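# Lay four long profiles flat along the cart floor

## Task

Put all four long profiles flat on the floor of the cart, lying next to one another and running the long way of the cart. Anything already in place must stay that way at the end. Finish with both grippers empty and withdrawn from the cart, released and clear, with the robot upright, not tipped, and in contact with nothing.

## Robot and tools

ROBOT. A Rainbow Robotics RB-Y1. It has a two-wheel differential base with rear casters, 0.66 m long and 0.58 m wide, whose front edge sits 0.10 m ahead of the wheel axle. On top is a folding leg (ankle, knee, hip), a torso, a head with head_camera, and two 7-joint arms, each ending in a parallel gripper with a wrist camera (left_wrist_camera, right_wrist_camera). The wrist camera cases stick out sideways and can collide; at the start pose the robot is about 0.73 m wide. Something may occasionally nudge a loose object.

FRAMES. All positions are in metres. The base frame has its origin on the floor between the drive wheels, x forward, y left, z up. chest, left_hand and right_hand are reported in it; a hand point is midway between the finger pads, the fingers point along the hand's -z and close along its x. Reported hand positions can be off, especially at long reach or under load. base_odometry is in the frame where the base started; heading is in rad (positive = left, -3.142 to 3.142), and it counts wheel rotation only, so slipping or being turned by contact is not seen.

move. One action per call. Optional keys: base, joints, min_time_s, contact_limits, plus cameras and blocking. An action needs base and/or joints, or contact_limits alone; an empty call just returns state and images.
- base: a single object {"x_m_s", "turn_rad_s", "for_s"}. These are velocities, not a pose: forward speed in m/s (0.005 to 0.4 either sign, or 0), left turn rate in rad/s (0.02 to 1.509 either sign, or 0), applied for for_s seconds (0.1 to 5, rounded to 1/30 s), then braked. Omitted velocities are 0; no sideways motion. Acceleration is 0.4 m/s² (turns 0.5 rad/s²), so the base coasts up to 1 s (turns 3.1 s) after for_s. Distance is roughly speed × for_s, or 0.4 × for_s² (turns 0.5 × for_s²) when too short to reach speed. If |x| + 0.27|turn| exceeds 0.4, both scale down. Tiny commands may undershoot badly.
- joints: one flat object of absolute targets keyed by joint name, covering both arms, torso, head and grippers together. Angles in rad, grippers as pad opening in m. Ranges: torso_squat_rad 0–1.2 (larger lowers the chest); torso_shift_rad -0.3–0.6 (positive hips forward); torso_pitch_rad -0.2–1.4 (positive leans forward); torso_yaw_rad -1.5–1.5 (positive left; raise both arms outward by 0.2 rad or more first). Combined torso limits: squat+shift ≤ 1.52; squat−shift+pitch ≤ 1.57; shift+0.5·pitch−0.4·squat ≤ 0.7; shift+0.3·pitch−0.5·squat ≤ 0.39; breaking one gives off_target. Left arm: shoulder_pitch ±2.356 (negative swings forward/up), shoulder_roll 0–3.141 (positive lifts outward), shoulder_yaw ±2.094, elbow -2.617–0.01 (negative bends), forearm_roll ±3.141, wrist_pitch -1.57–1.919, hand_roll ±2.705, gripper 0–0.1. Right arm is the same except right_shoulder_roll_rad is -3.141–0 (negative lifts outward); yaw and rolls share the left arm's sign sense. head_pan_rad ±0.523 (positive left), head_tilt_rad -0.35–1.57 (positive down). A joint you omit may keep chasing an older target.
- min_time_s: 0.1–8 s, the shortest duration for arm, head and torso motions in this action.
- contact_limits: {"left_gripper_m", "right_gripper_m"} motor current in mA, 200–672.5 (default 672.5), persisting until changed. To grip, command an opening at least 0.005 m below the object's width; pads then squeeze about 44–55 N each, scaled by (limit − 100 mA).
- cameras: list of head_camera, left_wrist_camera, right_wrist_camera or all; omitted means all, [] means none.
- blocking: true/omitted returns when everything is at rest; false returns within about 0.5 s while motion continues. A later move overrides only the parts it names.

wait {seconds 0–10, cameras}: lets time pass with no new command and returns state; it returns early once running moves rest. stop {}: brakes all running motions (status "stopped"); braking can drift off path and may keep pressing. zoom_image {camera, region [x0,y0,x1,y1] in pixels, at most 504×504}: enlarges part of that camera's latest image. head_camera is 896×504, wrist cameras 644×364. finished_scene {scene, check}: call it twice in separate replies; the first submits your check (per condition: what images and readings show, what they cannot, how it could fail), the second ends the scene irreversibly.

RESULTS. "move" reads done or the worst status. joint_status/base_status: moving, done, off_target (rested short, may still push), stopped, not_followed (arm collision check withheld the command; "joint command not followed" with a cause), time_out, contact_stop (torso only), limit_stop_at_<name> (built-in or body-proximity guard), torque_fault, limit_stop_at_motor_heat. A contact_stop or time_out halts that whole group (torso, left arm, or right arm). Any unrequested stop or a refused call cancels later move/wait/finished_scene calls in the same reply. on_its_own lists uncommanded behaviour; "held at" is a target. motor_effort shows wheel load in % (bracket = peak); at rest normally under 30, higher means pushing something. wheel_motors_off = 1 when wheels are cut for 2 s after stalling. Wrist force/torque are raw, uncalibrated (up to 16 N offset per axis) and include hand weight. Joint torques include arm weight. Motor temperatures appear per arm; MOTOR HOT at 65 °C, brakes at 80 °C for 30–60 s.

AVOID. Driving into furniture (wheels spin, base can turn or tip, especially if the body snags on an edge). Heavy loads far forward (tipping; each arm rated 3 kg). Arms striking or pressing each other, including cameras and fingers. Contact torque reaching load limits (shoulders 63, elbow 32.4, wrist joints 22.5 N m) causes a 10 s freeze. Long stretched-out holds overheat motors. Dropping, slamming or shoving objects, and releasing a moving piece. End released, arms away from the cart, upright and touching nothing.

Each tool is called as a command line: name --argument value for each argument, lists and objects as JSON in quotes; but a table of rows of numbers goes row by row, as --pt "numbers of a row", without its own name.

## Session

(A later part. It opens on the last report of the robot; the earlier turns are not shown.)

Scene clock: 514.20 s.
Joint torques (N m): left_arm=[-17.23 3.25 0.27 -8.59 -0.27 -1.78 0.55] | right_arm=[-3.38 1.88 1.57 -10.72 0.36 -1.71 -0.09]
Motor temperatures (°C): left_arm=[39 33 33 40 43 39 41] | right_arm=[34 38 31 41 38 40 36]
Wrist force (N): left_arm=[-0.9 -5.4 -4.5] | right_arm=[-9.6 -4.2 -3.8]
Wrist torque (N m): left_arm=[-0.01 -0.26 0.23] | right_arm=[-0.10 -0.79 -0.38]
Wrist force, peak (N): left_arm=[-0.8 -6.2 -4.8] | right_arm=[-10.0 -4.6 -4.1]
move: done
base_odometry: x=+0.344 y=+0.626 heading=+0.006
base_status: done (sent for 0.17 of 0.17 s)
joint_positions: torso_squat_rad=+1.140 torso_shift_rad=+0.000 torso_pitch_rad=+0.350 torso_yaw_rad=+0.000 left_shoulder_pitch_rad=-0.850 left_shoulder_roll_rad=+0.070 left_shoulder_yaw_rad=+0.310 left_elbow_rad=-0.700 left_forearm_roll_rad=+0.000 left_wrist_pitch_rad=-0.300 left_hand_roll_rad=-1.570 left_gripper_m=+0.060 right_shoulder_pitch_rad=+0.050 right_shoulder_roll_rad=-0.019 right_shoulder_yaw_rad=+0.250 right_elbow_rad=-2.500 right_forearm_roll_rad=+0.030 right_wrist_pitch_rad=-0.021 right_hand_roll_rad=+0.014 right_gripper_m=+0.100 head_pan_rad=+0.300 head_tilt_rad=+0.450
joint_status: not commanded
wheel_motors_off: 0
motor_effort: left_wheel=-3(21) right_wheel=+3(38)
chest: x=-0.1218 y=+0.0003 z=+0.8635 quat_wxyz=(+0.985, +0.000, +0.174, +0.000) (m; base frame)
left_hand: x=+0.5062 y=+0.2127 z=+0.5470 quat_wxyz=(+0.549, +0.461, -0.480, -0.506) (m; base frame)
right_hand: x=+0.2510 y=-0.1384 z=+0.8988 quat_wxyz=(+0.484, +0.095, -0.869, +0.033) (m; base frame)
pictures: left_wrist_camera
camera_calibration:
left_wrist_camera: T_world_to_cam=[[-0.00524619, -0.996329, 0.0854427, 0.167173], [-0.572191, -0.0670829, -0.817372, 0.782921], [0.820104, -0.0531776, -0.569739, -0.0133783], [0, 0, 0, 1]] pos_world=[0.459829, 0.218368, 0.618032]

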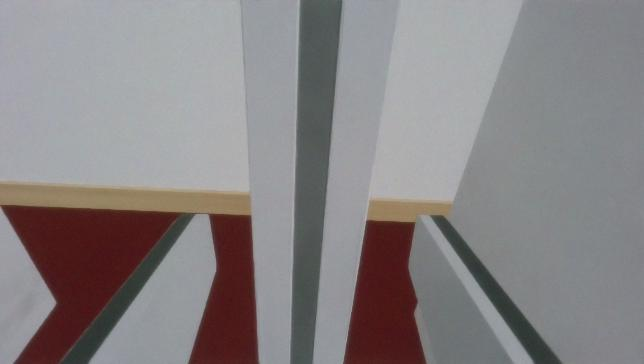

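move --base '{"x_m_s":0.1,"for_s":0.17}' --cameras '["left_wrist_camera"]'

move --joints '{"left_gripper_m":0.01}' --cameras '["left_wrist_camera"]'

move --joints '{"torso_squat_rad":0.97}' --min_time_s 1.2 --cameras '["left_wrist_camera","head_camera"]'

Scene clock: 520.93 s.
Joint torques (N m): left_arm=[-16.65 3.49 -0.35 -9.23 -0.23 -2.12 0.76] | right_arm=[-3.58 1.69 0.66 -10.51 0.23 -1.86 -0.31]
Motor temperatures (°C): left_arm=[39 33 33 40 43 39 41] | right_arm=[34 38 31 41 38 40 36]
Wrist force (N): left_arm=[-0.8 -5.6 -4.6] | right_arm=[-9.7 -4.6 -3.7]
Wrist torque (N m): left_arm=[0.00 -0.25 0.23] | right_arm=[-0.04 -0.79 -0.37]
Wrist force, peak (N): left_arm=[-1.1 -6.4 -5.1] | right_arm=[-10.1 -4.7 -4.2]
move: done
base_odometry: x=+0.355 y=+0.626 heading=+0.006
base_status: done (sent for 0.17 of 0.17 s)
joint_positions: torso_squat_rad=+1.140 torso_shift_rad=+0.000 torso_pitch_rad=+0.350 torso_yaw_rad=+0.000 left_shoulder_pitch_rad=-0.850 left_shoulder_roll_rad=+0.070 left_shoulder_yaw_rad=+0.310 left_elbow_rad=-0.700 left_forearm_roll_rad=+0.000 left_wrist_pitch_rad=-0.300 left_hand_roll_rad=-1.570 left_gripper_m=+0.060 right_shoulder_pitch_rad=+0.050 right_shoulder_roll_rad=-0.019 right_shoulder_yaw_rad=+0.250 right_elbow_rad=-2.500 right_forearm_roll_rad=+0.030 right_wrist_pitch_rad=-0.021 right_hand_roll_rad=+0.014 right_gripper_m=+0.100 head_pan_rad=+0.300 head_tilt_rad=+0.450
joint_status: not commanded
wheel_motors_off: 0
motor_effort: left_wheel=-4(20) right_wheel=+1(36)
chest: x=-0.1218 y=+0.0003 z=+0.8635 quat_wxyz=(+0.985, +0.000, +0.174, +0.000) (m; base frame)
left_hand: x=+0.5062 y=+0.2127 z=+0.5469 quat_wxyz=(+0.549, +0.461, -0.480, -0.506) (m; base frame)
right_hand: x=+0.2510 y=-0.1384 z=+0.8988 quat_wxyz=(+0.484, +0.095, -0.869, +0.033) (m; base frame)
pictures: left_wrist_camera
camera_calibration:
left_wrist_camera: T_world_to_cam=[[-0.00524498, -0.996329, 0.0854427, 0.167173], [-0.572208, -0.0670824, -0.81736, 0.782914], [0.820091, -0.0531781, -0.569756, -0.0133712], [0, 0, 0, 1]] pos_world=[0.459832, 0.218368, 0.61802]

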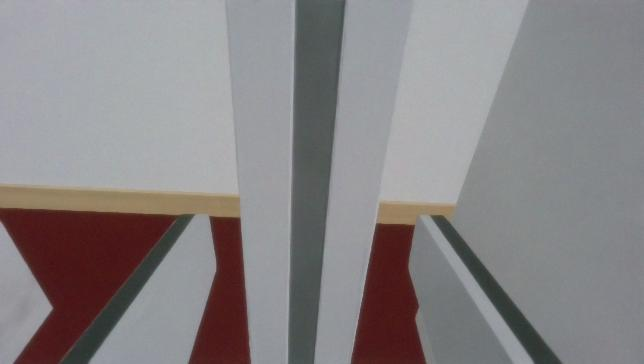

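Scene clock: 522.00 s.
Joint torques (N m): left_arm=[-18.38 3.44 -0.83 -8.58 0.22 -1.92 0.45] | right_arm=[-3.33 1.64 0.83 -10.61 0.46 -1.79 -0.29]
Motor temperatures (°C): left_arm=[39 33 33 40 43 39 41] | right_arm=[34 38 31 41 38 40 36]
Wrist force (N): left_arm=[-2.5 -5.2 -4.2] | right_arm=[-9.5 -4.5 -3.8]
Wrist torque (N m): left_arm=[0.00 -0.14 -0.53] | right_arm=[-0.07 -0.78 -0.37]
Wrist force, peak (N): left_arm=[-3.1 -6.0 -4.5] | right_arm=[-9.8 -4.6 -3.7]
move: off_target
base_odometry: x=+0.355 y=+0.626 heading=+0.006
base_status: not commanded
joint_positions: torso_squat_rad=+1.140 torso_shift_rad=+0.000 torso_pitch_rad=+0.350 torso_yaw_rad=+0.000 left_shoulder_pitch_rad=-0.850 left_shoulder_roll_rad=+0.070 left_shoulder_yaw_rad=+0.310 left_elbow_rad=-0.700 left_forearm_roll_rad=+0.000 left_wrist_pitch_rad=-0.300 left_hand_roll_rad=-1.570 left_gripper_m=+0.031 right_shoulder_pitch_rad=+0.050 right_shoulder_roll_rad=-0.019 right_shoulder_yaw_rad=+0.250 right_elbow_rad=-2.500 right_forearm_roll_rad=+0.030 right_wrist_pitch_rad=-0.021 right_hand_roll_rad=+0.014 right_gripper_m=+0.100 head_pan_rad=+0.300 head_tilt_rad=+0.450
joint_status: left_gripper_m off_target (ended at +0.031, target +0.010)
wheel_motors_off: 0
motor_effort: left_wheel=-4(4) right_wheel=+2(5)
chest: x=-0.1218 y=+0.0003 z=+0.8635 quat_wxyz=(+0.985, +0.000, +0.174, +0.000) (m; base frame)
left_hand: x=+0.5062 y=+0.2127 z=+0.5469 quat_wxyz=(+0.549, +0.461, -0.480, -0.506) (m; base frame)
right_hand: x=+0.2510 y=-0.1384 z=+0.8988 quat_wxyz=(+0.484, +0.095, -0.869, +0.033) (m; base frame)
pictures: left_wrist_camera
camera_calibration:
left_wrist_camera: T_world_to_cam=[[-0.00518811, -0.996342, 0.0852965, 0.167296], [-0.572241, -0.0669928, -0.817344, 0.782876], [0.820069, -0.0530506, -0.5698, -0.0133605], [0, 0, 0, 1]] pos_world=[0.459819, 0.218422, 0.617997]

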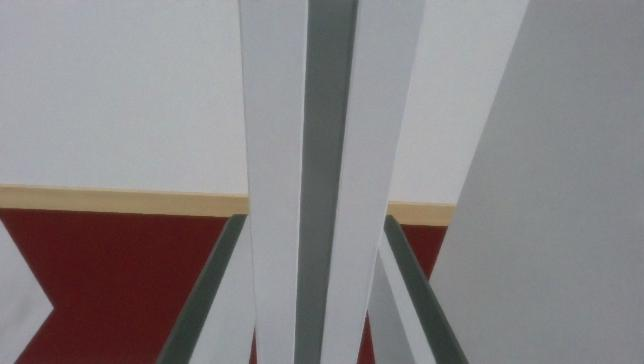

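Scene clock: 523.50 s.
Joint torques (N m): left_arm=[-23.35 4.06 0.32 -12.69 0.03 -4.42 0.21] | right_arm=[-3.98 1.8 1.17 -10.6 0.43 -1.89 -0.25]
Motor temperatures (°C): left_arm=[39 33 33 40 43 39 41] | right_arm=[34 38 31 41 38 40 36]
Wrist force (N): left_arm=[-0.9 -14.9 -5.9] | right_arm=[-9.9 -4.8 -4.0]
Wrist torque (N m): left_arm=[-0.16 -0.20 0.21] | right_arm=[-0.02 -0.82 -0.36]
Wrist force, peak (N): left_arm=[-0.9 -16.4 -5.4] | right_arm=[-10.2 -4.7 -3.7]
move: done
base_odometry: x=+0.355 y=+0.626 heading=+0.006
base_status: not commanded
joint_positions: torso_squat_rad=+0.970 torso_shift_rad=+0.000 torso_pitch_rad=+0.351 torso_yaw_rad=+0.000 left_shoulder_pitch_rad=-0.848 left_shoulder_roll_rad=+0.070 left_shoulder_yaw_rad=+0.310 left_elbow_rad=-0.699 left_forearm_roll_rad=+0.000 left_wrist_pitch_rad=-0.299 left_hand_roll_rad=-1.570 left_gripper_m=+0.030 right_shoulder_pitch_rad=+0.050 right_shoulder_roll_rad=-0.019 right_shoulder_yaw_rad=+0.250 right_elbow_rad=-2.500 right_forearm_roll_rad=+0.030 right_wrist_pitch_rad=-0.021 right_hand_roll_rad=+0.014 right_gripper_m=+0.100 head_pan_rad=+0.300 head_tilt_rad=+0.450
joint_status: all done
wheel_motors_off: 0
motor_effort: left_wheel=-3(4) right_wheel=+5(6)
chest: x=-0.1217 y=+0.0003 z=+0.9668 quat_wxyz=(+0.985, +0.000, +0.174, +0.000) (m; base frame)
left_hand: x=+0.5055 y=+0.2129 z=+0.6486 quat_wxyz=(+0.550, +0.460, -0.479, -0.507) (m; base frame)
right_hand: x=+0.2511 y=-0.1384 z=+1.0020 quat_wxyz=(+0.484, +0.095, -0.869, +0.033) (m; base frame)
pictures: head_camera, left_wrist_camera
camera_calibration:
head_camera: T_world_to_cam=[[0.221441, -0.971107, -0.0889688, 0.115173], [-0.674589, -0.0866635, -0.733088, 0.876022], [0.704197, 0.222353, -0.674289, 0.73735], [0, 0, 0, 1]] pos_world=[0.0462121, 0.0238121, 1.14964]
left_wrist_camera: T_world_to_cam=[[-0.00464367, -0.996321, 0.0855734, 0.1583], [-0.574933, -0.0673565, -0.815423, 0.865837], [0.818187, -0.0529855, -0.572505, 0.0478534], [0, 0, 0, 1]] pos_world=[0.459381, 0.218572, 0.719874]

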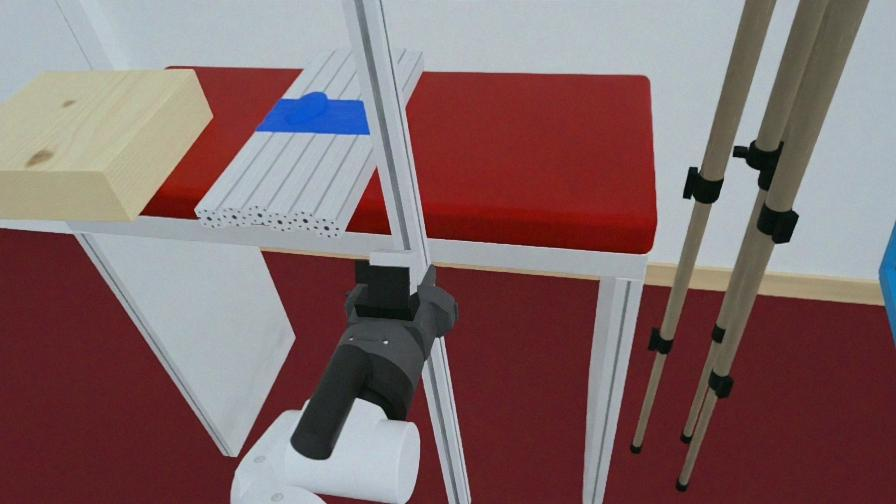

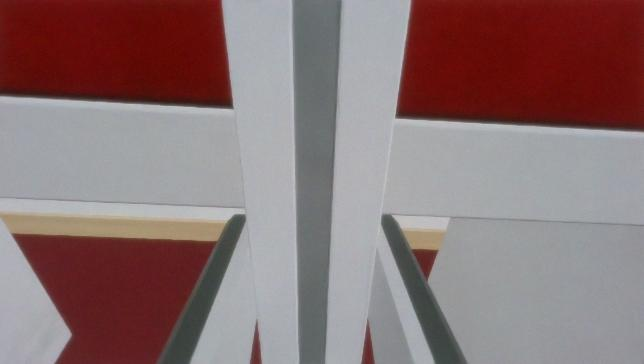

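move --base '{"x_m_s":-0.3,"for_s":1.233}' --cameras '[]'

move --base '{"turn_rad_s":-0.8,"for_s":1.967}' --joints '{"torso_squat_rad":0.8}' --cameras '[]'

move --base '{"x_m_s":0.35,"for_s":3.8}' --joints '{"torso_squat_rad":0.6}' --cameras '["head_camera"]'

Scene clock: 530.57 s.
Joint torques (N m): left_arm=[-23.83 3.52 -0.59 -12.95 0.06 -4.48 0.4] | right_arm=[-4.05 1.61 0.7 -10.36 0.58 -1.64 -0.3]
Motor temperatures (°C): left_arm=[39 33 33 41 43 40 41] | right_arm=[34 38 31 41 38 40 36]
Wrist force (N): left_arm=[-0.9 -15.4 -5.7] | right_arm=[-10.1 -4.4 -3.8]
Wrist torque (N m): left_arm=[-0.11 -0.15 0.23] | right_arm=[-0.03 -0.85 -0.36]
Wrist force, peak (N): left_arm=[-0.6 -15.7 -6.8] | right_arm=[-10.2 -4.9 -4.0]
move: done
base_odometry: x=-0.015 y=+0.623 heading=+0.005
base_status: done (sent for 1.23 of 1.23 s)
joint_positions: torso_squat_rad=+0.970 torso_shift_rad=+0.000 torso_pitch_rad=+0.350 torso_yaw_rad=+0.000 left_shoulder_pitch_rad=-0.848 left_shoulder_roll_rad=+0.070 left_shoulder_yaw_rad=+0.310 left_elbow_rad=-0.699 left_forearm_roll_rad=+0.000 left_wrist_pitch_rad=-0.299 left_hand_roll_rad=-1.570 left_gripper_m=+0.030 right_shoulder_pitch_rad=+0.050 right_shoulder_roll_rad=-0.019 right_shoulder_yaw_rad=+0.250 right_elbow_rad=-2.500 right_forearm_roll_rad=+0.030 right_wrist_pitch_rad=-0.021 right_hand_roll_rad=+0.014 right_gripper_m=+0.100 head_pan_rad=+0.300 head_tilt_rad=+0.450
joint_status: not commanded
wheel_motors_off: 0
motor_effort: left_wheel=-12(30) right_wheel=+15(51)
chest: x=-0.1217 y=+0.0003 z=+0.9668 quat_wxyz=(+0.985, +0.000, +0.174, +0.000) (m; base frame)
left_hand: x=+0.5054 y=+0.2129 z=+0.6487 quat_wxyz=(+0.550, +0.460, -0.479, -0.507) (m; base frame)
right_hand: x=+0.2510 y=-0.1384 z=+1.0021 quat_wxyz=(+0.484, +0.095, -0.869, +0.033) (m; base frame)
pictures: none
No camera images: "cameras" was empty.

Scene clock: 534.47 s.
Joint torques (N m): left_arm=[-23.97 4.14 -0.95 -12.55 -0.29 -4.4 0.03] | right_arm=[-4.74 1.88 1 -10.32 0.48 -1.73 -0.17]
Motor temperatures (°C): left_arm=[40 33 33 41 43 40 41] | right_arm=[34 38 31 41 38 40 36]
Wrist force (N): left_arm=[-1.2 -14.8 -6.0] | right_arm=[-9.5 -4.8 -3.6]
Wrist torque (N m): left_arm=[-0.17 -0.17 0.20] | right_arm=[-0.02 -0.76 -0.39]
Wrist force, peak (N): left_arm=[-0.7 -15.8 -6.4] | right_arm=[-10.5 -4.7 -3.9]
move: done
base_odometry: x=-0.015 y=+0.624 heading=-1.568
base_status: done (sent for 1.97 of 1.97 s)
joint_positions: torso_squat_rad=+0.800 torso_shift_rad=+0.000 torso_pitch_rad=+0.351 torso_yaw_rad=+0.000 left_shoulder_pitch_rad=-0.848 left_shoulder_roll_rad=+0.070 left_shoulder_yaw_rad=+0.310 left_elbow_rad=-0.699 left_forearm_roll_rad=+0.000 left_wrist_pitch_rad=-0.299 left_hand_roll_rad=-1.570 left_gripper_m=+0.030 right_shoulder_pitch_rad=+0.050 right_shoulder_roll_rad=-0.019 right_shoulder_yaw_rad=+0.250 right_elbow_rad=-2.500 right_forearm_roll_rad=+0.030 right_wrist_pitch_rad=-0.021 right_hand_roll_rad=+0.014 right_gripper_m=+0.100 head_pan_rad=+0.300 head_tilt_rad=+0.450
joint_status: all done
wheel_motors_off: 0
motor_effort: left_wheel=+13(48) right_wheel=+1(47)
chest: x=-0.1216 y=+0.0003 z=+1.0588 quat_wxyz=(+0.985, +0.000, +0.174, +0.000) (m; base frame)
left_hand: x=+0.5055 y=+0.2129 z=+0.7406 quat_wxyz=(+0.550, +0.460, -0.479, -0.507) (m; base frame)
right_hand: x=+0.2511 y=-0.1384 z=+1.0940 quat_wxyz=(+0.484, +0.095, -0.869, +0.033) (m; base frame)
pictures: none
No camera images: "cameras" was empty.

Scene clock: 539.50 s.
Joint torques (N m): left_arm=[-22.6 4.73 0.01 -12.78 0.05 -4.32 0.07] | right_arm=[-4.36 1.62 0.59 -10.52 0.47 -1.8 -0.23]
Motor temperatures (°C): left_arm=[40 33 33 42 43 40 41] | right_arm=[34 38 31 41 38 40 36]
Wrist force (N): left_arm=[-0.6 -15.0 -5.6] | right_arm=[-9.8 -4.6 -4.1]
Wrist torque (N m): left_arm=[-0.26 -0.10 0.26] | right_arm=[-0.03 -0.81 -0.37]
Wrist force, peak (N): left_arm=[-1.0 -16.7 -5.1] | right_arm=[-10.2 -4.4 -4.1]
move: done
base_odometry: x=-0.012 y=-0.707 heading=-1.568
base_status: done (sent for 3.8 of 3.8 s)
joint_positions: torso_squat_rad=+0.600 torso_shift_rad=+0.000 torso_pitch_rad=+0.351 torso_yaw_rad=+0.000 left_shoulder_pitch_rad=-0.849 left_shoulder_roll_rad=+0.070 left_shoulder_yaw_rad=+0.310 left_elbow_rad=-0.699 left_forearm_roll_rad=+0.000 left_wrist_pitch_rad=-0.299 left_hand_roll_rad=-1.570 left_gripper_m=+0.030 right_shoulder_pitch_rad=+0.050 right_shoulder_roll_rad=-0.019 right_shoulder_yaw_rad=+0.250 right_elbow_rad=-2.500 right_forearm_roll_rad=+0.030 right_wrist_pitch_rad=-0.021 right_hand_roll_rad=+0.014 right_gripper_m=+0.100 head_pan_rad=+0.300 head_tilt_rad=+0.450
joint_status: all done
wheel_motors_off: 0
motor_effort: left_wheel=-7(45) right_wheel=+6(43)
chest: x=-0.1216 y=+0.0003 z=+1.1489 quat_wxyz=(+0.985, +0.000, +0.174, +0.000) (m; base frame)
left_hand: x=+0.5056 y=+0.2129 z=+0.8307 quat_wxyz=(+0.550, +0.460, -0.479, -0.507) (m; base frame)
right_hand: x=+0.2512 y=-0.1384 z=+1.1840 quat_wxyz=(+0.484, +0.095, -0.869, +0.033) (m; base frame)
pictures: head_camera
camera_calibration:
head_camera: T_world_to_cam=[[0.221447, -0.971107, -0.0889498, 0.131366], [-0.67464, -0.0866986, -0.733037, 1.00946], [0.704146, 0.222338, -0.674347, 0.860097], [0, 0, 0, 1]] pos_world=[0.0462982, 0.0238566, 1.33166]

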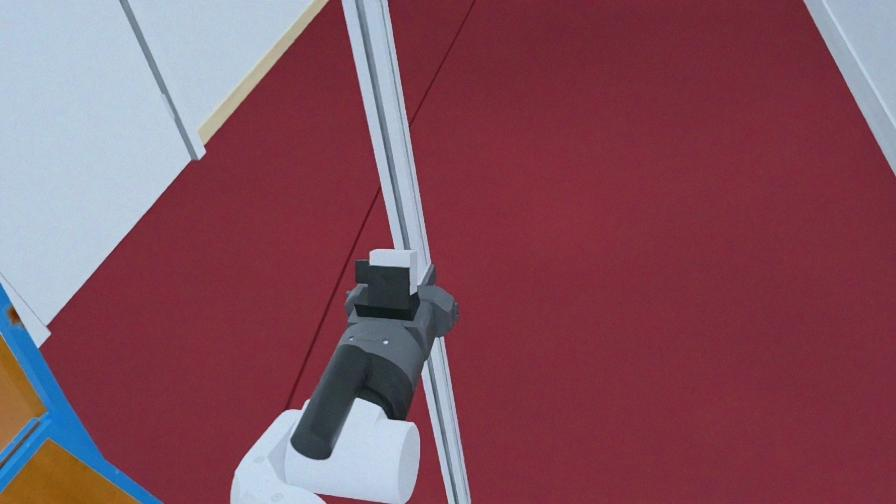

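move --base '{"turn_rad_s":0.8,"for_s":1.967}' --joints '{"torso_squat_rad":0.3}' --cameras '[]'

move --joints '{"torso_squat_rad":0.2,"torso_shift_rad":0.1,"torso_pitch_rad":0.5,"left_shoulder_pitch_rad":-1.5,"left_shoulder_roll_rad":0.25,"left_shoulder_yaw_rad":0.2,"left_elbow_rad":-0.2,"left_forearm_roll_rad":0.045,"left_wrist_pitch_rad":0.75,"left_hand_roll_rad":0.13}' --min_time_s 3 --cameras '["head_camera"]'

Scene clock: 547.53 s.
Joint torques (N m): left_arm=[-23.3 3.6 0.37 -12.6 -0.09 -4.42 0.28] | right_arm=[-3.63 1.61 1 -10.44 0.53 -1.66 -0.16]
Motor temperatures (°C): left_arm=[40 33 33 42 43 40 41] | right_arm=[34 38 31 41 38 40 36]
Wrist force (N): left_arm=[-0.7 -14.3 -5.3] | right_arm=[-9.9 -4.7 -4.0]
Wrist torque (N m): left_arm=[-0.20 -0.13 0.20] | right_arm=[-0.05 -0.83 -0.38]
Wrist force, peak (N): left_arm=[-0.7 -15.5 -5.9] | right_arm=[-10.0 -4.7 -4.1]
move: done
base_odometry: x=-0.012 y=-0.706 heading=+0.005
base_status: done (sent for 1.97 of 1.97 s)
joint_positions: torso_squat_rad=+0.300 torso_shift_rad=+0.000 torso_pitch_rad=+0.351 torso_yaw_rad=+0.000 left_shoulder_pitch_rad=-0.849 left_shoulder_roll_rad=+0.070 left_shoulder_yaw_rad=+0.310 left_elbow_rad=-0.699 left_forearm_roll_rad=+0.000 left_wrist_pitch_rad=-0.299 left_hand_roll_rad=-1.570 left_gripper_m=+0.030 right_shoulder_pitch_rad=+0.050 right_shoulder_roll_rad=-0.019 right_shoulder_yaw_rad=+0.250 right_elbow_rad=-2.500 right_forearm_roll_rad=+0.030 right_wrist_pitch_rad=-0.021 right_hand_roll_rad=+0.014 right_gripper_m=+0.100 head_pan_rad=+0.300 head_tilt_rad=+0.450
joint_status: all done
wheel_motors_off: 0
motor_effort: left_wheel=+3(40) right_wheel=+12(42)
chest: x=-0.1216 y=+0.0004 z=+1.2398 quat_wxyz=(+0.985, +0.000, +0.174, +0.000) (m; base frame)
left_hand: x=+0.5056 y=+0.2129 z=+0.9217 quat_wxyz=(+0.550, +0.460, -0.479, -0.507) (m; base frame)
right_hand: x=+0.2512 y=-0.1384 z=+1.2751 quat_wxyz=(+0.484, +0.095, -0.869, +0.033) (m; base frame)
pictures: none
No camera images: "cameras" was empty.

Scene clock: 550.83 s.
Joint torques (N m): left_arm=[-28.34 8.44 -1.57 -10.26 0.08 -1.67 0.03] | right_arm=[-1.95 1.63 1.41 -11.03 0.55 -1.98 -0.22]
Motor temperatures (°C): left_arm=[40 33 33 42 43 40 41] | right_arm=[34 38 31 41 38 40 36]
Wrist force (N): left_arm=[-6.4 0.6 -17.6] | right_arm=[-9.8 -4.7 -4.5]
Wrist torque (N m): left_arm=[-0.34 -0.13 0.30] | right_arm=[-0.05 -0.78 -0.39]
Wrist force, peak (N): left_arm=[-8.1 0.3 -17.5] | right_arm=[-10.3 -5.3 -4.1]
move: done
base_odometry: x=-0.012 y=-0.706 heading=+0.005
base_status: not commanded
joint_positions: torso_squat_rad=+0.200 torso_shift_rad=+0.100 torso_pitch_rad=+0.501 torso_yaw_rad=+0.000 left_shoulder_pitch_rad=-1.498 left_shoulder_roll_rad=+0.249 left_shoulder_yaw_rad=+0.200 left_elbow_rad=-0.199 left_forearm_roll_rad=+0.045 left_wrist_pitch_rad=+0.750 left_hand_roll_rad=+0.130 left_gripper_m=+0.030 right_shoulder_pitch_rad=+0.050 right_shoulder_roll_rad=-0.019 right_shoulder_yaw_rad=+0.250 right_elbow_rad=-2.500 right_forearm_roll_rad=+0.030 right_wrist_pitch_rad=-0.021 right_hand_roll_rad=+0.014 right_gripper_m=+0.100 head_pan_rad=+0.300 head_tilt_rad=+0.450
joint_status: all done
wheel_motors_off: 0
motor_effort: left_wheel=+3(4) right_wheel=+14(17)
chest: x=-0.0109 y=+0.0004 z=+1.2346 quat_wxyz=(+0.969, +0.000, +0.248, +0.000) (m; base frame)
left_hand: x=+0.5878 y=+0.1733 z=+0.8347 quat_wxyz=(+0.978, -0.006, -0.208, -0.001) (m; base frame)
right_hand: x=+0.3630 y=-0.1384 z=+1.2136 quat_wxyz=(+0.548, +0.097, -0.830, +0.026) (m; base frame)
pictures: head_camera
camera_calibration:
head_camera: T_world_to_cam=[[0.205646, -0.971112, -0.121038, 0.153927], [-0.776612, -0.0866853, -0.623986, 1.01124], [0.595469, 0.22232, -0.772004, 0.959307], [0, 0, 0, 1]] pos_world=[0.182449, 0.0238663, 1.39022]

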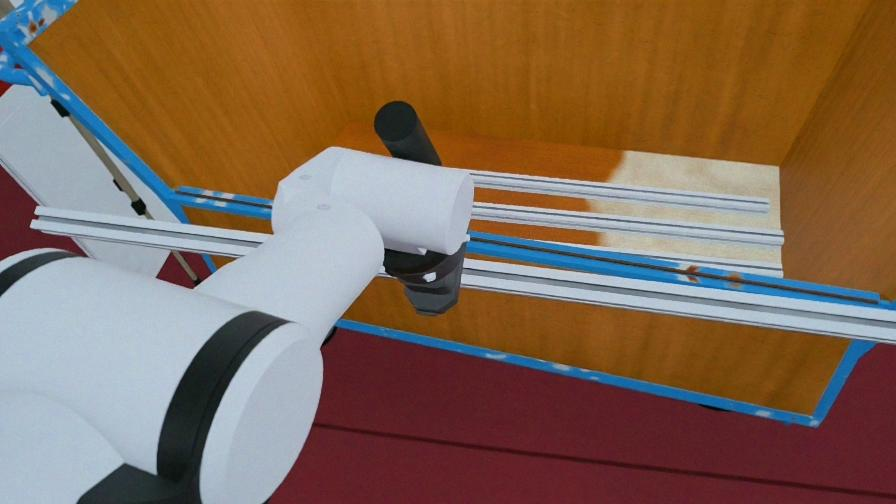

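Next: drive over the cart (0.302 m) and lower.

move --base '{"x_m_s":0.3,"for_s":1.0}' --cameras '[]'

move --joints '{"torso_squat_rad":0.4,"torso_shift_rad":0.3,"torso_pitch_rad":0.841}' --cameras '["head_camera","left_wrist_camera"]'

Scene clock: 555.33 s.
Joint torques (N m): left_arm=[-27.46 8.65 -2.13 -10.52 -0.17 -1.55 0.46] | right_arm=[-1.61 2.01 1.29 -11.08 0.54 -1.96 -0.19]
Motor temperatures (°C): left_arm=[41 33 33 42 43 40 41] | right_arm=[34 38 31 41 38 40 36]
Wrist force (N): left_arm=[-6.7 0.5 -17.6] | right_arm=[-10.0 -5.0 -4.6]
Wrist torque (N m): left_arm=[-0.39 -0.15 0.30] | right_arm=[-0.01 -0.81 -0.39]
Wrist force, peak (N): left_arm=[-6.7 0.2 -18.5] | right_arm=[-10.4 -4.9 -5.1]
move: done
base_odometry: x=+0.288 y=-0.705 heading=+0.005
base_status: done (sent for 1 of 1 s)
joint_positions: torso_squat_rad=+0.200 torso_shift_rad=+0.100 torso_pitch_rad=+0.501 torso_yaw_rad=+0.000 left_shoulder_pitch_rad=-1.499 left_shoulder_roll_rad=+0.249 left_shoulder_yaw_rad=+0.200 left_elbow_rad=-0.199 left_forearm_roll_rad=+0.045 left_wrist_pitch_rad=+0.750 left_hand_roll_rad=+0.130 left_gripper_m=+0.030 right_shoulder_pitch_rad=+0.050 right_shoulder_roll_rad=-0.019 right_shoulder_yaw_rad=+0.250 right_elbow_rad=-2.500 right_forearm_roll_rad=+0.030 right_wrist_pitch_rad=-0.021 right_hand_roll_rad=+0.014 right_gripper_m=+0.100 head_pan_rad=+0.300 head_tilt_rad=+0.450
joint_status: not commanded
wheel_motors_off: 0
motor_effort: left_wheel=+1(37) right_wheel=-4(45)
chest: x=-0.0108 y=+0.0004 z=+1.2346 quat_wxyz=(+0.969, +0.000, +0.248, +0.000) (m; base frame)
left_hand: x=+0.5880 y=+0.1732 z=+0.8348 quat_wxyz=(+0.978, -0.006, -0.208, -0.001) (m; base frame)
right_hand: x=+0.3630 y=-0.1384 z=+1.2136 quat_wxyz=(+0.548, +0.098, -0.830, +0.026) (m; base frame)
pictures: none
No camera images: "cameras" was empty.

Scene clock: 557.50 s.
Joint torques (N m): left_arm=[-21.78 6.01 -0.85 -7.52 -0.03 -0.26 0.28] | right_arm=[2.17 1.38 1.56 -11.48 0.52 -2.22 -0.22]
Motor temperatures (°C): left_arm=[41 33 33 42 43 40 41] | right_arm=[34 38 31 41 38 40 36]
Wrist force (N): left_arm=[-2.0 0.4 -18.7] | right_arm=[-10.9 -5.2 -6.4]
Wrist torque (N m): left_arm=[-0.43 -0.22 0.29] | right_arm=[-0.03 -0.85 -0.37]
Wrist force, peak (N): left_arm=[-2.0 0.4 -20.0] | right_arm=[-11.2 -5.4 -6.5]
move: done
base_odometry: x=+0.288 y=-0.705 heading=+0.005
base_status: not commanded
joint_positions: torso_squat_rad=+0.400 torso_shift_rad=+0.300 torso_pitch_rad=+0.842 torso_yaw_rad=+0.000 left_shoulder_pitch_rad=-1.499 left_shoulder_roll_rad=+0.249 left_shoulder_yaw_rad=+0.200 left_elbow_rad=-0.199 left_forearm_roll_rad=+0.045 left_wrist_pitch_rad=+0.750 left_hand_roll_rad=+0.130 left_gripper_m=+0.030 right_shoulder_pitch_rad=+0.050 right_shoulder_roll_rad=-0.019 right_shoulder_yaw_rad=+0.250 right_elbow_rad=-2.500 right_forearm_roll_rad=+0.030 right_wrist_pitch_rad=-0.021 right_hand_roll_rad=+0.014 right_gripper_m=+0.100 head_pan_rad=+0.300 head_tilt_rad=+0.450
joint_status: all done
wheel_motors_off: 0
motor_effort: left_wheel=+0(6) right_wheel=-1(5)
chest: x=+0.1935 y=+0.0003 z=+1.1026 quat_wxyz=(+0.913, +0.000, +0.409, +0.000) (m; base frame)
left_hand: x=+0.6243 y=+0.1731 z=+0.5257 quat_wxyz=(+0.999, -0.006, -0.039, +0.000) (m; base frame)
right_hand: x=+0.5388 y=-0.1384 z=+0.9578 quat_wxyz=(+0.681, +0.101, -0.725, +0.009) (m; base frame)
pictures: head_camera, left_wrist_camera
camera_calibration:
head_camera: T_world_to_cam=[[0.153285, -0.971121, -0.182833, 0.17418], [-0.940574, -0.0866451, -0.328349, 0.79331], [0.303025, 0.222299, -0.926692, 0.962884], [0, 0, 0, 1]] pos_world=[0.42769, 0.0238383, 1.18463]
left_wrist_camera: T_world_to_cam=[[0.993372, 0.0219231, 0.112837, -0.683865], [-0.0358632, -0.873532, 0.485444, -0.049609], [0.109209, -0.486273, -0.866955, 0.55057], [0, 0, 0, 1]] pos_world=[0.617425, 0.239385, 0.578567]

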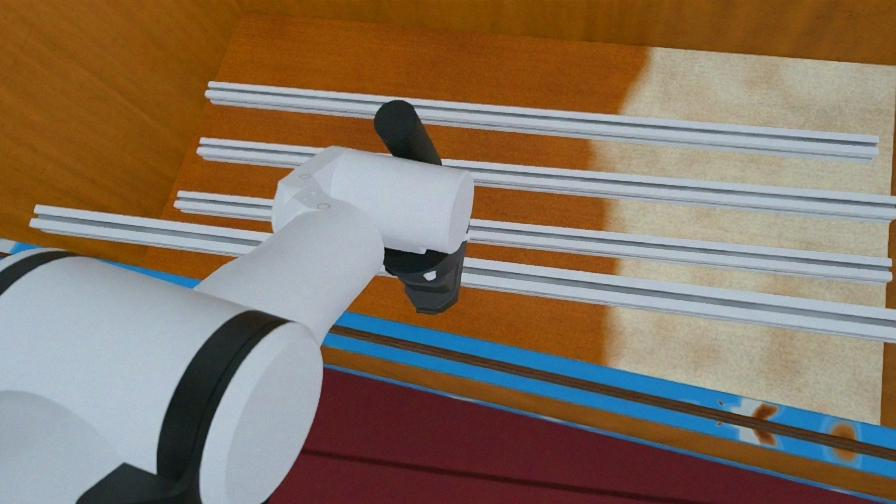

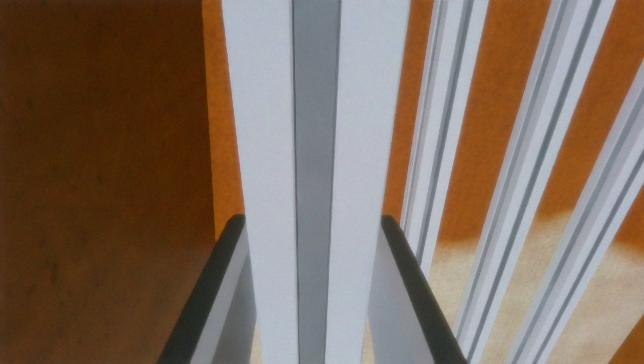

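move --joints '{"torso_squat_rad":0.74,"torso_shift_rad":0.44}' --min_time_s 1.5 --cameras '["head_camera"]'

move --joints '{"torso_squat_rad":0.79,"torso_shift_rad":0.465}' --cameras '["left_wrist_camera"]'

Scene clock: 562.20 s.
Joint torques (N m): left_arm=[-20.66 6.05 -1.85 -7.13 0.14 -0.38 0.15] | right_arm=[2.03 1.19 2.07 -11.44 0.47 -2.39 -0.14]
Motor temperatures (°C): left_arm=[41 33 33 41 43 40 41] | right_arm=[34 38 31 41 38 40 36]
Wrist force (N): left_arm=[-2.1 0.2 -19.2] | right_arm=[-11.0 -5.6 -6.4]
Wrist torque (N m): left_arm=[-0.36 -0.21 0.28] | right_arm=[0.05 -0.88 -0.39]
Wrist force, peak (N): left_arm=[-1.9 0.6 -19.8] | right_arm=[-11.1 -5.4 -6.8]
move: done
base_odometry: x=+0.288 y=-0.705 heading=+0.005
base_status: not commanded
joint_positions: torso_squat_rad=+0.740 torso_shift_rad=+0.440 torso_pitch_rad=+0.842 torso_yaw_rad=+0.000 left_shoulder_pitch_rad=-1.499 left_shoulder_roll_rad=+0.249 left_shoulder_yaw_rad=+0.200 left_elbow_rad=-0.200 left_forearm_roll_rad=+0.045 left_wrist_pitch_rad=+0.750 left_hand_roll_rad=+0.130 left_gripper_m=+0.030 right_shoulder_pitch_rad=+0.050 right_shoulder_roll_rad=-0.019 right_shoulder_yaw_rad=+0.250 right_elbow_rad=-2.500 right_forearm_roll_rad=+0.030 right_wrist_pitch_rad=-0.021 right_hand_roll_rad=+0.014 right_gripper_m=+0.100 head_pan_rad=+0.300 head_tilt_rad=+0.450
joint_status: all done
wheel_motors_off: 0
motor_effort: left_wheel=-1(3) right_wheel=+1(4)
chest: x=+0.2231 y=+0.0003 z=+0.9543 quat_wxyz=(+0.913, +0.000, +0.408, +0.000) (m; base frame)
left_hand: x=+0.6540 y=+0.1731 z=+0.3775 quat_wxyz=(+0.999, -0.006, -0.040, +0.000) (m; base frame)
right_hand: x=+0.5684 y=-0.1384 z=+0.8096 quat_wxyz=(+0.681, +0.101, -0.725, +0.009) (m; base frame)
pictures: head_camera
camera_calibration:
head_camera: T_world_to_cam=[[0.153296, -0.971121, -0.182824, 0.142508], [-0.940552, -0.0866433, -0.328412, 0.772541], [0.303087, 0.2223, -0.926672, 0.81651], [0, 0, 0, 1]] pos_world=[0.457296, 0.0238182, 1.0364]

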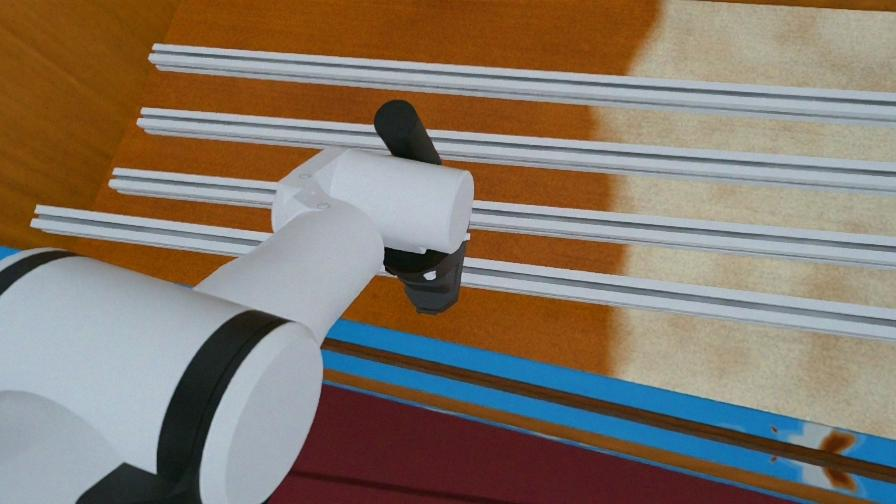

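Scene clock: 563.13 s.
Joint torques (N m): left_arm=[-21 5.87 -1.18 -7.24 -0.1 -0.01 0.24] | right_arm=[2.12 1.78 1.81 -11.47 0.68 -2.11 -0.24]
Motor temperatures (°C): left_arm=[41 33 33 41 43 40 41] | right_arm=[34 38 31 41 38 40 36]
Wrist force (N): left_arm=[-2.2 0.2 -19.3] | right_arm=[-10.6 -5.3 -6.5]
Wrist torque (N m): left_arm=[-0.36 -0.23 0.27] | right_arm=[0.04 -0.82 -0.39]
Wrist force, peak (N): left_arm=[-2.1 -0.1 -20.3] | right_arm=[-11.1 -5.6 -6.5]
move: done
base_odometry: x=+0.288 y=-0.705 heading=+0.005
base_status: not commanded
joint_positions: torso_squat_rad=+0.790 torso_shift_rad=+0.465 torso_pitch_rad=+0.842 torso_yaw_rad=+0.000 left_shoulder_pitch_rad=-1.499 left_shoulder_roll_rad=+0.249 left_shoulder_yaw_rad=+0.200 left_elbow_rad=-0.200 left_forearm_roll_rad=+0.045 left_wrist_pitch_rad=+0.750 left_hand_roll_rad=+0.130 left_gripper_m=+0.030 right_shoulder_pitch_rad=+0.050 right_shoulder_roll_rad=-0.019 right_shoulder_yaw_rad=+0.250 right_elbow_rad=-2.500 right_forearm_roll_rad=+0.030 right_wrist_pitch_rad=-0.021 right_hand_roll_rad=+0.014 right_gripper_m=+0.100 head_pan_rad=+0.300 head_tilt_rad=+0.450
joint_status: all done
wheel_motors_off: 0
motor_effort: left_wheel=-2(3) right_wheel=+2(4)
chest: x=+0.2238 y=+0.0003 z=+0.9270 quat_wxyz=(+0.913, +0.000, +0.408, +0.000) (m; base frame)
left_hand: x=+0.6548 y=+0.1731 z=+0.3502 quat_wxyz=(+0.999, -0.006, -0.040, +0.000) (m; base frame)
right_hand: x=+0.5691 y=-0.1384 z=+0.7823 quat_wxyz=(+0.681, +0.101, -0.725, +0.009) (m; base frame)
pictures: left_wrist_camera
camera_calibration:
left_wrist_camera: T_world_to_cam=[[0.993331, 0.0219151, 0.113193, -0.694507], [-0.0360449, -0.873528, 0.485437, 0.0367465], [0.109516, -0.48628, -0.866913, 0.394916], [0, 0, 0, 1]] pos_world=[0.647951, 0.239359, 0.403133]

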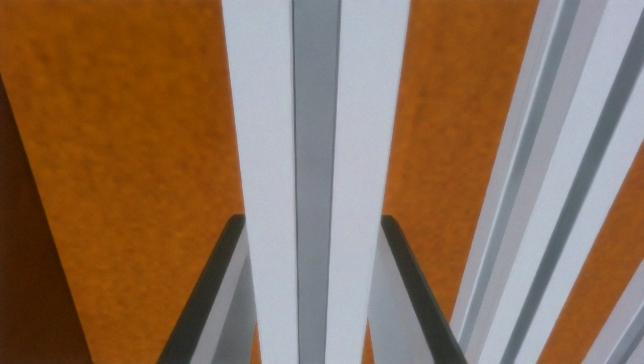

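No contact with the walls; landing now.

move --joints '{"torso_squat_rad":0.863,"torso_shift_rad":0.5}' --min_time_s 2 --cameras '["head_camera","left_wrist_camera"]'

Scene clock: 567.37 s.
Joint torques (N m): left_arm=[2.7 0.22 -0.86 -1.13 -0.07 -3.41 0.26] | right_arm=[2.35 1.58 1.38 -11.28 0.32 -2 -0.29]
Motor temperatures (°C): left_arm=[41 33 33 41 43 40 41] | right_arm=[34 38 31 41 38 40 36]
Wrist force (N): left_arm=[-11.8 0.5 8.9] | right_arm=[-10.7 -5.2 -6.6]
Wrist torque (N m): left_arm=[-0.40 0.70 0.32] | right_arm=[0.01 -0.87 -0.39]
Wrist force, peak (N): left_arm=[-1.7 0.2 -20.2] | right_arm=[-11.1 -5.7 -6.5]
move: done
base_odometry: x=+0.288 y=-0.705 heading=+0.005
base_status: not commanded
joint_positions: torso_squat_rad=+0.863 torso_shift_rad=+0.499 torso_pitch_rad=+0.838 torso_yaw_rad=+0.000 left_shoulder_pitch_rad=-1.505 left_shoulder_roll_rad=+0.251 left_shoulder_yaw_rad=+0.200 left_elbow_rad=-0.201 left_forearm_roll_rad=+0.045 left_wrist_pitch_rad=+0.751 left_hand_roll_rad=+0.130 left_gripper_m=+0.030 right_shoulder_pitch_rad=+0.050 right_shoulder_roll_rad=-0.019 right_shoulder_yaw_rad=+0.250 right_elbow_rad=-2.500 right_forearm_roll_rad=+0.030 right_wrist_pitch_rad=-0.021 right_hand_roll_rad=+0.014 right_gripper_m=+0.100 head_pan_rad=+0.300 head_tilt_rad=+0.450
joint_status: all done
wheel_motors_off: 0
motor_effort: left_wheel=-3(5) right_wheel=+1(4)
chest: x=+0.2197 y=+0.0001 z=+0.8870 quat_wxyz=(+0.913, +0.000, +0.407, +0.000) (m; base frame)
left_hand: x=+0.6569 y=+0.1727 z=+0.3143 quat_wxyz=(+0.999, -0.006, -0.045, +0.000) (m; base frame)
right_hand: x=+0.5655 y=-0.1385 z=+0.7434 quat_wxyz=(+0.680, +0.101, -0.726, +0.009) (m; base frame)
pictures: head_camera, left_wrist_camera
camera_calibration:
head_camera: T_world_to_cam=[[0.153859, -0.971035, -0.182809, 0.130394], [-0.939435, -0.0864147, -0.331654, 0.749913], [0.30625, 0.222765, -0.92552, 0.753453], [0, 0, 0, 1]] pos_world=[0.453688, 0.0235774, 0.969885]
left_wrist_camera: T_world_to_cam=[[0.992148, 0.0213937, 0.123225, -0.694795], [-0.0414036, -0.873523, 0.485019, 0.0575913], [0.118016, -0.486312, -0.865779, 0.357429], [0, 0, 0, 1]] pos_world=[0.649542, 0.238993, 0.367137]

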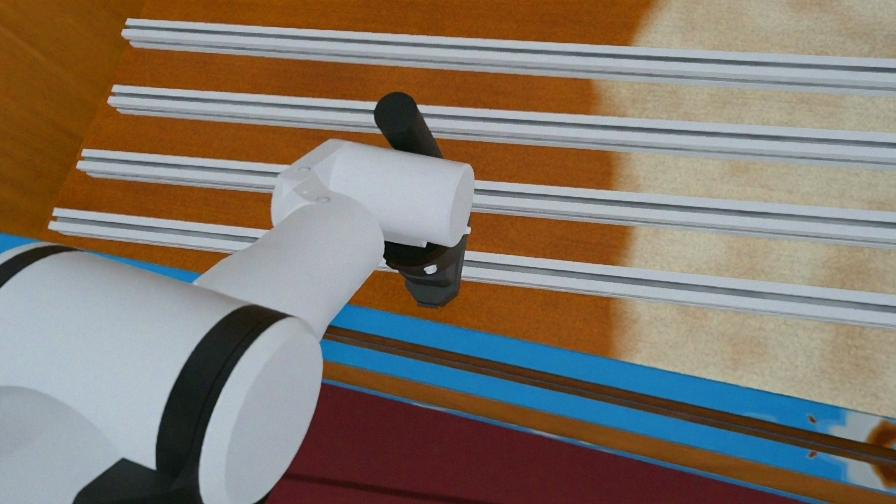

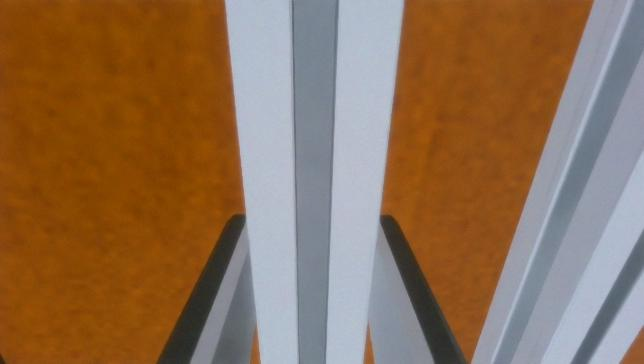

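move --joints '{"torso_squat_rad":0.859}' --min_time_s 0.6 --cameras '[]'

move --joints '{"left_gripper_m":0.055}' --min_time_s 1 --cameras '["left_wrist_camera"]'

move --joints '{"torso_squat_rad":0.4,"torso_shift_rad":0.3}' --cameras '["head_camera"]'

move --joints '{"torso_squat_rad":0.2,"torso_shift_rad":0.1,"torso_pitch_rad":0.5}' --cameras '[]'

move --base '{"x_m_s":-0.35,"for_s":0.9}' --joints '{"head_pan_rad":0.0,"head_tilt_rad":0.7}' --cameras '[]'

move --joints '{"left_shoulder_pitch_rad":-0.3}' --cameras '["head_camera"]'

Scene clock: 573.03 s.
Joint torques (N m): left_arm=[-1.86 -0.85 -1.96 0.54 -0.1 0.25 0.26] | right_arm=[2.31 1.23 1.12 -11.46 0.52 -2.2 -0.17]
Motor temperatures (°C): left_arm=[40 33 33 41 43 40 41] | right_arm=[34 38 31 41 38 40 36]
Wrist force (N): left_arm=[3.7 -0.4 23.7] | right_arm=[-10.8 -5.2 -6.3]
Wrist torque (N m): left_arm=[-0.34 0.24 0.29] | right_arm=[0.01 -0.89 -0.41]
Wrist force, peak (N): left_arm=[3.4 0.2 24.0] | right_arm=[-10.9 -5.7 -6.6]
move: done
base_odometry: x=+0.288 y=-0.705 heading=+0.005
base_status: not commanded
joint_positions: torso_squat_rad=+0.859 torso_shift_rad=+0.499 torso_pitch_rad=+0.840 torso_yaw_rad=+0.000 left_shoulder_pitch_rad=-1.504 left_shoulder_roll_rad=+0.251 left_shoulder_yaw_rad=+0.200 left_elbow_rad=-0.201 left_forearm_roll_rad=+0.045 left_wrist_pitch_rad=+0.750 left_hand_roll_rad=+0.130 left_gripper_m=+0.030 right_shoulder_pitch_rad=+0.050 right_shoulder_roll_rad=-0.019 right_shoulder_yaw_rad=+0.250 right_elbow_rad=-2.500 right_forearm_roll_rad=+0.030 right_wrist_pitch_rad=-0.021 right_hand_roll_rad=+0.014 right_gripper_m=+0.100 head_pan_rad=+0.300 head_tilt_rad=+0.450
joint_status: all done
wheel_motors_off: 0
motor_effort: left_wheel=-4(4) right_wheel=+3(3)
chest: x=+0.2213 y=+0.0001 z=+0.8884 quat_wxyz=(+0.913, +0.000, +0.408, +0.000) (m; base frame)
left_hand: x=+0.6573 y=+0.1730 z=+0.3147 quat_wxyz=(+0.999, -0.006, -0.044, +0.000) (m; base frame)
right_hand: x=+0.5669 y=-0.1386 z=+0.7443 quat_wxyz=(+0.680, +0.101, -0.726, +0.009) (m; base frame)
pictures: none
No camera images: "cameras" was empty.

"min_time_s" has no arm, head or torso joint beside it: it slows only arm, head and torso motions. Command such a joint too, or leave it out

not run: a call was refused earlier in this reply.

not run: a call was refused earlier in this reply.

not run: a call was refused earlier in this reply.

not run: a call was refused earlier in this reply.

move --joints '{"left_gripper_m":0.055}' --cameras '[]'

move --joints '{"torso_squat_rad":0.4,"torso_shift_rad":0.3}' --cameras '["head_camera"]'

move --joints '{"torso_squat_rad":0.2,"torso_shift_rad":0.1,"torso_pitch_rad":0.5}' --cameras '[]'

move --base '{"x_m_s":-0.35,"for_s":0.9}' --joints '{"head_pan_rad":0.0,"head_tilt_rad":0.7}' --cameras '[]'

move --joints '{"left_shoulder_pitch_rad":-0.3}' --cameras '["head_camera"]'

Scene clock: 579.33 s.
Joint torques (N m): left_arm=[-5.03 -0.24 -1 -1.99 -0.25 0.01 0.25] | right_arm=[1.72 0.89 1.47 -11.35 0.54 -2.03 -0.33]
Motor temperatures (°C): left_arm=[39 33 33 40 43 39 41] | right_arm=[34 38 31 41 38 40 36]
Wrist force (N): left_arm=[-1.4 0.2 -9.5] | right_arm=[-10.7 -5.6 -6.4]
Wrist torque (N m): left_arm=[-0.28 -0.22 0.25] | right_arm=[0.07 -0.88 -0.38]
Wrist force, peak (N): left_arm=[3.8 -0.1 24.3] | right_arm=[-11.0 -5.4 -6.5]
move: done
base_odometry: x=+0.288 y=-0.705 heading=+0.005
base_status: not commanded
joint_positions: torso_squat_rad=+0.859 torso_shift_rad=+0.500 torso_pitch_rad=+0.840 torso_yaw_rad=+0.000 left_shoulder_pitch_rad=-1.503 left_shoulder_roll_rad=+0.251 left_shoulder_yaw_rad=+0.200 left_elbow_rad=-0.201 left_forearm_roll_rad=+0.045 left_wrist_pitch_rad=+0.750 left_hand_roll_rad=+0.130 left_gripper_m=+0.055 right_shoulder_pitch_rad=+0.050 right_shoulder_roll_rad=-0.019 right_shoulder_yaw_rad=+0.250 right_elbow_rad=-2.500 right_forearm_roll_rad=+0.030 right_wrist_pitch_rad=-0.021 right_hand_roll_rad=+0.014 right_gripper_m=+0.100 head_pan_rad=+0.300 head_tilt_rad=+0.450
joint_status: all done
wheel_motors_off: 0
motor_effort: left_wheel=-4(4) right_wheel=+3(3)
chest: x=+0.2214 y=+0.0001 z=+0.8884 quat_wxyz=(+0.913, +0.000, +0.408, +0.000) (m; base frame)
left_hand: x=+0.6566 y=+0.1732 z=+0.3142 quat_wxyz=(+0.999, -0.006, -0.043, +0.000) (m; base frame)
right_hand: x=+0.5669 y=-0.1386 z=+0.7442 quat_wxyz=(+0.680, +0.101, -0.726, +0.009) (m; base frame)
pictures: none
No camera images: "cameras" was empty.

Scene clock: 581.73 s.
Joint torques (N m): left_arm=[-16.28 2.95 -1.56 -5.34 -0.33 -0.24 0.18] | right_arm=[2.34 1.03 1.26 -11.02 0.41 -2.09 -0.09]
Motor temperatures (°C): left_arm=[39 33 33 40 43 39 41] | right_arm=[34 38 31 41 38 40 36]
Wrist force (N): left_arm=[-1.5 0.6 -9.5] | right_arm=[-10.9 -5.1 -6.8]
Wrist torque (N m): left_arm=[-0.32 -0.22 0.28] | right_arm=[-0.03 -0.86 -0.38]
Wrist force, peak (N): left_arm=[-2.1 0.1 -10.8] | right_arm=[-11.2 -5.5 -6.6]
move: done
base_odometry: x=+0.288 y=-0.705 heading=+0.005
base_status: not commanded
joint_positions: torso_squat_rad=+0.400 torso_shift_rad=+0.300 torso_pitch_rad=+0.841 torso_yaw_rad=+0.000 left_shoulder_pitch_rad=-1.500 left_shoulder_roll_rad=+0.250 left_shoulder_yaw_rad=+0.200 left_elbow_rad=-0.200 left_forearm_roll_rad=+0.045 left_wrist_pitch_rad=+0.750 left_hand_roll_rad=+0.130 left_gripper_m=+0.055 right_shoulder_pitch_rad=+0.050 right_shoulder_roll_rad=-0.019 right_shoulder_yaw_rad=+0.250 right_elbow_rad=-2.500 right_forearm_roll_rad=+0.030 right_wrist_pitch_rad=-0.021 right_hand_roll_rad=+0.014 right_gripper_m=+0.100 head_pan_rad=+0.300 head_tilt_rad=+0.450
joint_status: all done
wheel_motors_off: 0
motor_effort: left_wheel=-2(4) right_wheel=+5(6)
chest: x=+0.1932 y=+0.0002 z=+1.1027 quat_wxyz=(+0.913, +0.000, +0.408, +0.000) (m; base frame)
left_hand: x=+0.6254 y=+0.1733 z=+0.5267 quat_wxyz=(+0.999, -0.006, -0.041, +0.000) (m; base frame)
right_hand: x=+0.5385 y=-0.1385 z=+0.9582 quat_wxyz=(+0.681, +0.101, -0.725, +0.009) (m; base frame)
pictures: head_camera
camera_calibration:
head_camera: T_world_to_cam=[[0.15333, -0.971082, -0.183, 0.1743], [-0.940386, -0.0864968, -0.328926, 0.793664], [0.303585, 0.222525, -0.926455, 0.96278], [0, 0, 0, 1]] pos_world=[0.42734, 0.0236665, 1.18493]

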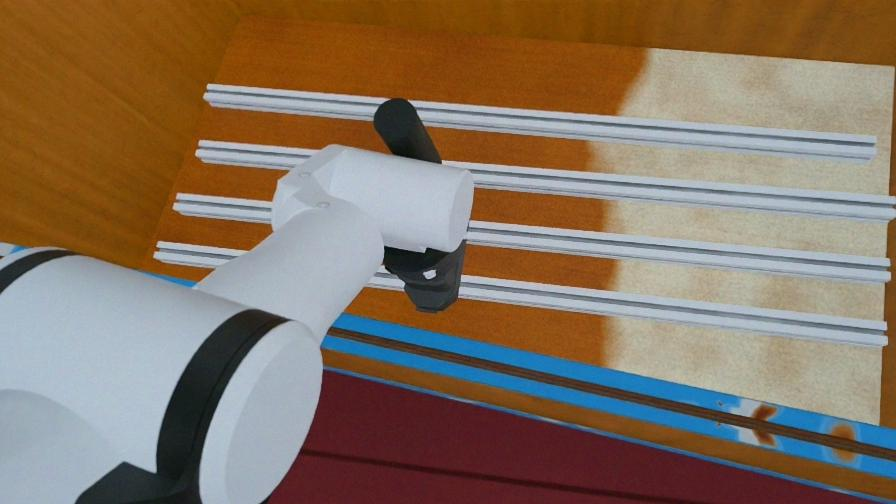

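Scene clock: 583.90 s.
Joint torques (N m): left_arm=[-22.3 5.35 -1.54 -7.46 -0.35 -0.95 -0.04] | right_arm=[-2.18 1.68 0.81 -10.82 0.4 -1.9 -0.3]
Motor temperatures (°C): left_arm=[39 33 33 40 43 39 41] | right_arm=[34 38 31 41 38 40 36]
Wrist force (N): left_arm=[-2.8 0.3 -9.1] | right_arm=[-10.3 -5.0 -4.7]
Wrist torque (N m): left_arm=[-0.29 -0.24 0.28] | right_arm=[-0.02 -0.83 -0.38]
Wrist force, peak (N): left_arm=[-1.5 0.3 -10.4] | right_arm=[-11.2 -5.4 -6.7]
move: done
base_odometry: x=+0.288 y=-0.705 heading=+0.005
base_status: not commanded
joint_positions: torso_squat_rad=+0.200 torso_shift_rad=+0.100 torso_pitch_rad=+0.500 torso_yaw_rad=+0.000 left_shoulder_pitch_rad=-1.500 left_shoulder_roll_rad=+0.250 left_shoulder_yaw_rad=+0.200 left_elbow_rad=-0.200 left_forearm_roll_rad=+0.045 left_wrist_pitch_rad=+0.750 left_hand_roll_rad=+0.130 left_gripper_m=+0.055 right_shoulder_pitch_rad=+0.050 right_shoulder_roll_rad=-0.019 right_shoulder_yaw_rad=+0.250 right_elbow_rad=-2.500 right_forearm_roll_rad=+0.030 right_wrist_pitch_rad=-0.021 right_hand_roll_rad=+0.014 right_gripper_m=+0.100 head_pan_rad=+0.300 head_tilt_rad=+0.450
joint_status: all done
wheel_motors_off: 0
motor_effort: left_wheel=-1(4) right_wheel=+3(5)
chest: x=-0.0112 y=+0.0002 z=+1.2347 quat_wxyz=(+0.969, +0.000, +0.247, +0.000) (m; base frame)
left_hand: x=+0.5889 y=+0.1734 z=+0.8364 quat_wxyz=(+0.978, -0.006, -0.210, -0.001) (m; base frame)
right_hand: x=+0.3627 y=-0.1385 z=+1.2140 quat_wxyz=(+0.548, +0.098, -0.830, +0.026) (m; base frame)
pictures: none
No camera images: "cameras" was empty.

Scene clock: 586.13 s.
Joint torques (N m): left_arm=[-23.37 5.6 -1.44 -8 -0.22 -0.8 0.37] | right_arm=[-1.75 1.5 0.91 -10.96 0.47 -1.89 -0.22]
Motor temperatures (°C): left_arm=[39 33 33 40 43 39 41] | right_arm=[34 38 31 41 38 40 36]
Wrist force (N): left_arm=[-2.9 0.4 -8.6] | right_arm=[-9.8 -5.0 -4.4]
Wrist torque (N m): left_arm=[-0.29 -0.26 0.29] | right_arm=[-0.01 -0.78 -0.39]
Wrist force, peak (N): left_arm=[-3.1 0.0 -9.5] | right_arm=[-10.4 -5.1 -5.1]
move: done
base_odometry: x=-0.027 y=-0.706 heading=+0.003
base_status: done (sent for 0.9 of 0.9 s)
joint_positions: torso_squat_rad=+0.200 torso_shift_rad=+0.100 torso_pitch_rad=+0.500 torso_yaw_rad=+0.000 left_shoulder_pitch_rad=-1.500 left_shoulder_roll_rad=+0.250 left_shoulder_yaw_rad=+0.200 left_elbow_rad=-0.200 left_forearm_roll_rad=+0.045 left_wrist_pitch_rad=+0.750 left_hand_roll_rad=+0.130 left_gripper_m=+0.055 right_shoulder_pitch_rad=+0.050 right_shoulder_roll_rad=-0.019 right_shoulder_yaw_rad=+0.250 right_elbow_rad=-2.500 right_forearm_roll_rad=+0.030 right_wrist_pitch_rad=-0.021 right_hand_roll_rad=+0.014 right_gripper_m=+0.100 head_pan_rad=+0.000 head_tilt_rad=+0.700
joint_status: all done
wheel_motors_off: 0
motor_effort: left_wheel=-18(25) right_wheel=+18(36)
chest: x=-0.0112 y=+0.0002 z=+1.2347 quat_wxyz=(+0.969, +0.000, +0.247, +0.000) (m; base frame)
left_hand: x=+0.5887 y=+0.1733 z=+0.8363 quat_wxyz=(+0.978, -0.006, -0.210, -0.001) (m; base frame)
right_hand: x=+0.3626 y=-0.1385 z=+1.2140 quat_wxyz=(+0.548, +0.098, -0.830, +0.026) (m; base frame)
pictures: none
No camera images: "cameras" was empty.

Scene clock: 588.10 s.
Joint torques (N m): left_arm=[4.98 5.43 -1.38 1.21 -0.46 1.11 0.33] | right_arm=[-1.75 1.65 1.15 -10.89 0.5 -1.87 -0.49]
Motor temperatures (°C): left_arm=[39 33 33 40 43 39 41] | right_arm=[34 38 31 41 38 40 36]
Wrist force (N): left_arm=[2.7 -1.2 -8.1] | right_arm=[-10.0 -4.9 -4.5]
Wrist torque (N m): left_arm=[-0.26 0.02 0.22] | right_arm=[-0.04 -0.81 -0.39]
Wrist force, peak (N): left_arm=[-2.3 0.2 -10.1] | right_arm=[-10.2 -5.1 -4.6]
move: done
base_odometry: x=-0.027 y=-0.706 heading=+0.003
base_status: not commanded
joint_positions: torso_squat_rad=+0.200 torso_shift_rad=+0.100 torso_pitch_rad=+0.500 torso_yaw_rad=+0.000 left_shoulder_pitch_rad=-0.300 left_shoulder_roll_rad=+0.250 left_shoulder_yaw_rad=+0.200 left_elbow_rad=-0.200 left_forearm_roll_rad=+0.045 left_wrist_pitch_rad=+0.750 left_hand_roll_rad=+0.130 left_gripper_m=+0.055 right_shoulder_pitch_rad=+0.050 right_shoulder_roll_rad=-0.019 right_shoulder_yaw_rad=+0.250 right_elbow_rad=-2.500 right_forearm_roll_rad=+0.030 right_wrist_pitch_rad=-0.021 right_hand_roll_rad=+0.014 right_gripper_m=+0.100 head_pan_rad=+0.000 head_tilt_rad=+0.700
joint_status: all done
wheel_motors_off: 0
motor_effort: left_wheel=-18(20) right_wheel=+19(22)
chest: x=-0.0112 y=+0.0003 z=+1.2347 quat_wxyz=(+0.969, +0.000, +0.247, +0.000) (m; base frame)
left_hand: x=-0.1763 y=+0.3760 z=+0.6181 quat_wxyz=(+0.919, +0.120, +0.345, +0.148) (m; base frame)
right_hand: x=+0.3626 y=-0.1385 z=+1.2140 quat_wxyz=(+0.548, +0.098, -0.830, +0.026) (m; base frame)
pictures: head_camera
camera_calibration:
head_camera: T_world_to_cam=[[-0.0485166, -0.998216, 0.0347963, -0.0377252], [-0.912691, 0.0301537, -0.407537, 0.722134], [0.405761, -0.0515306, -0.912526, 1.1763], [0, 0, 0, 1]] pos_world=[0.179959, 0.00118248, 1.36901]

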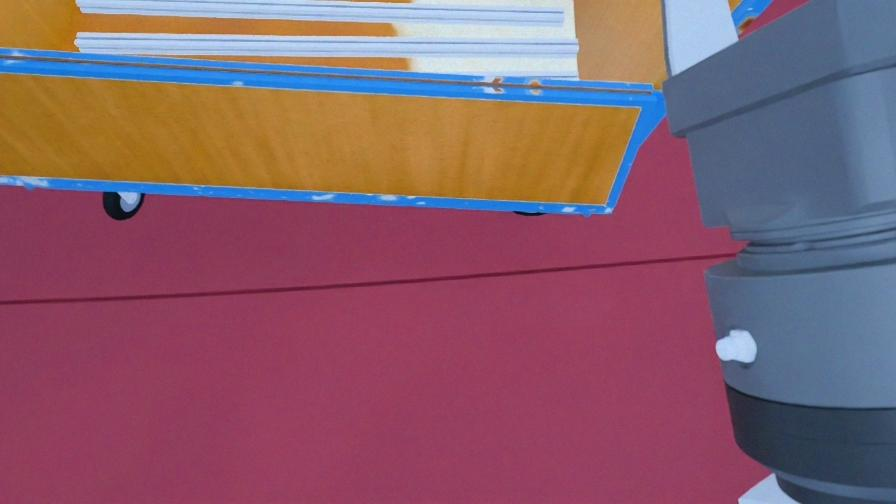

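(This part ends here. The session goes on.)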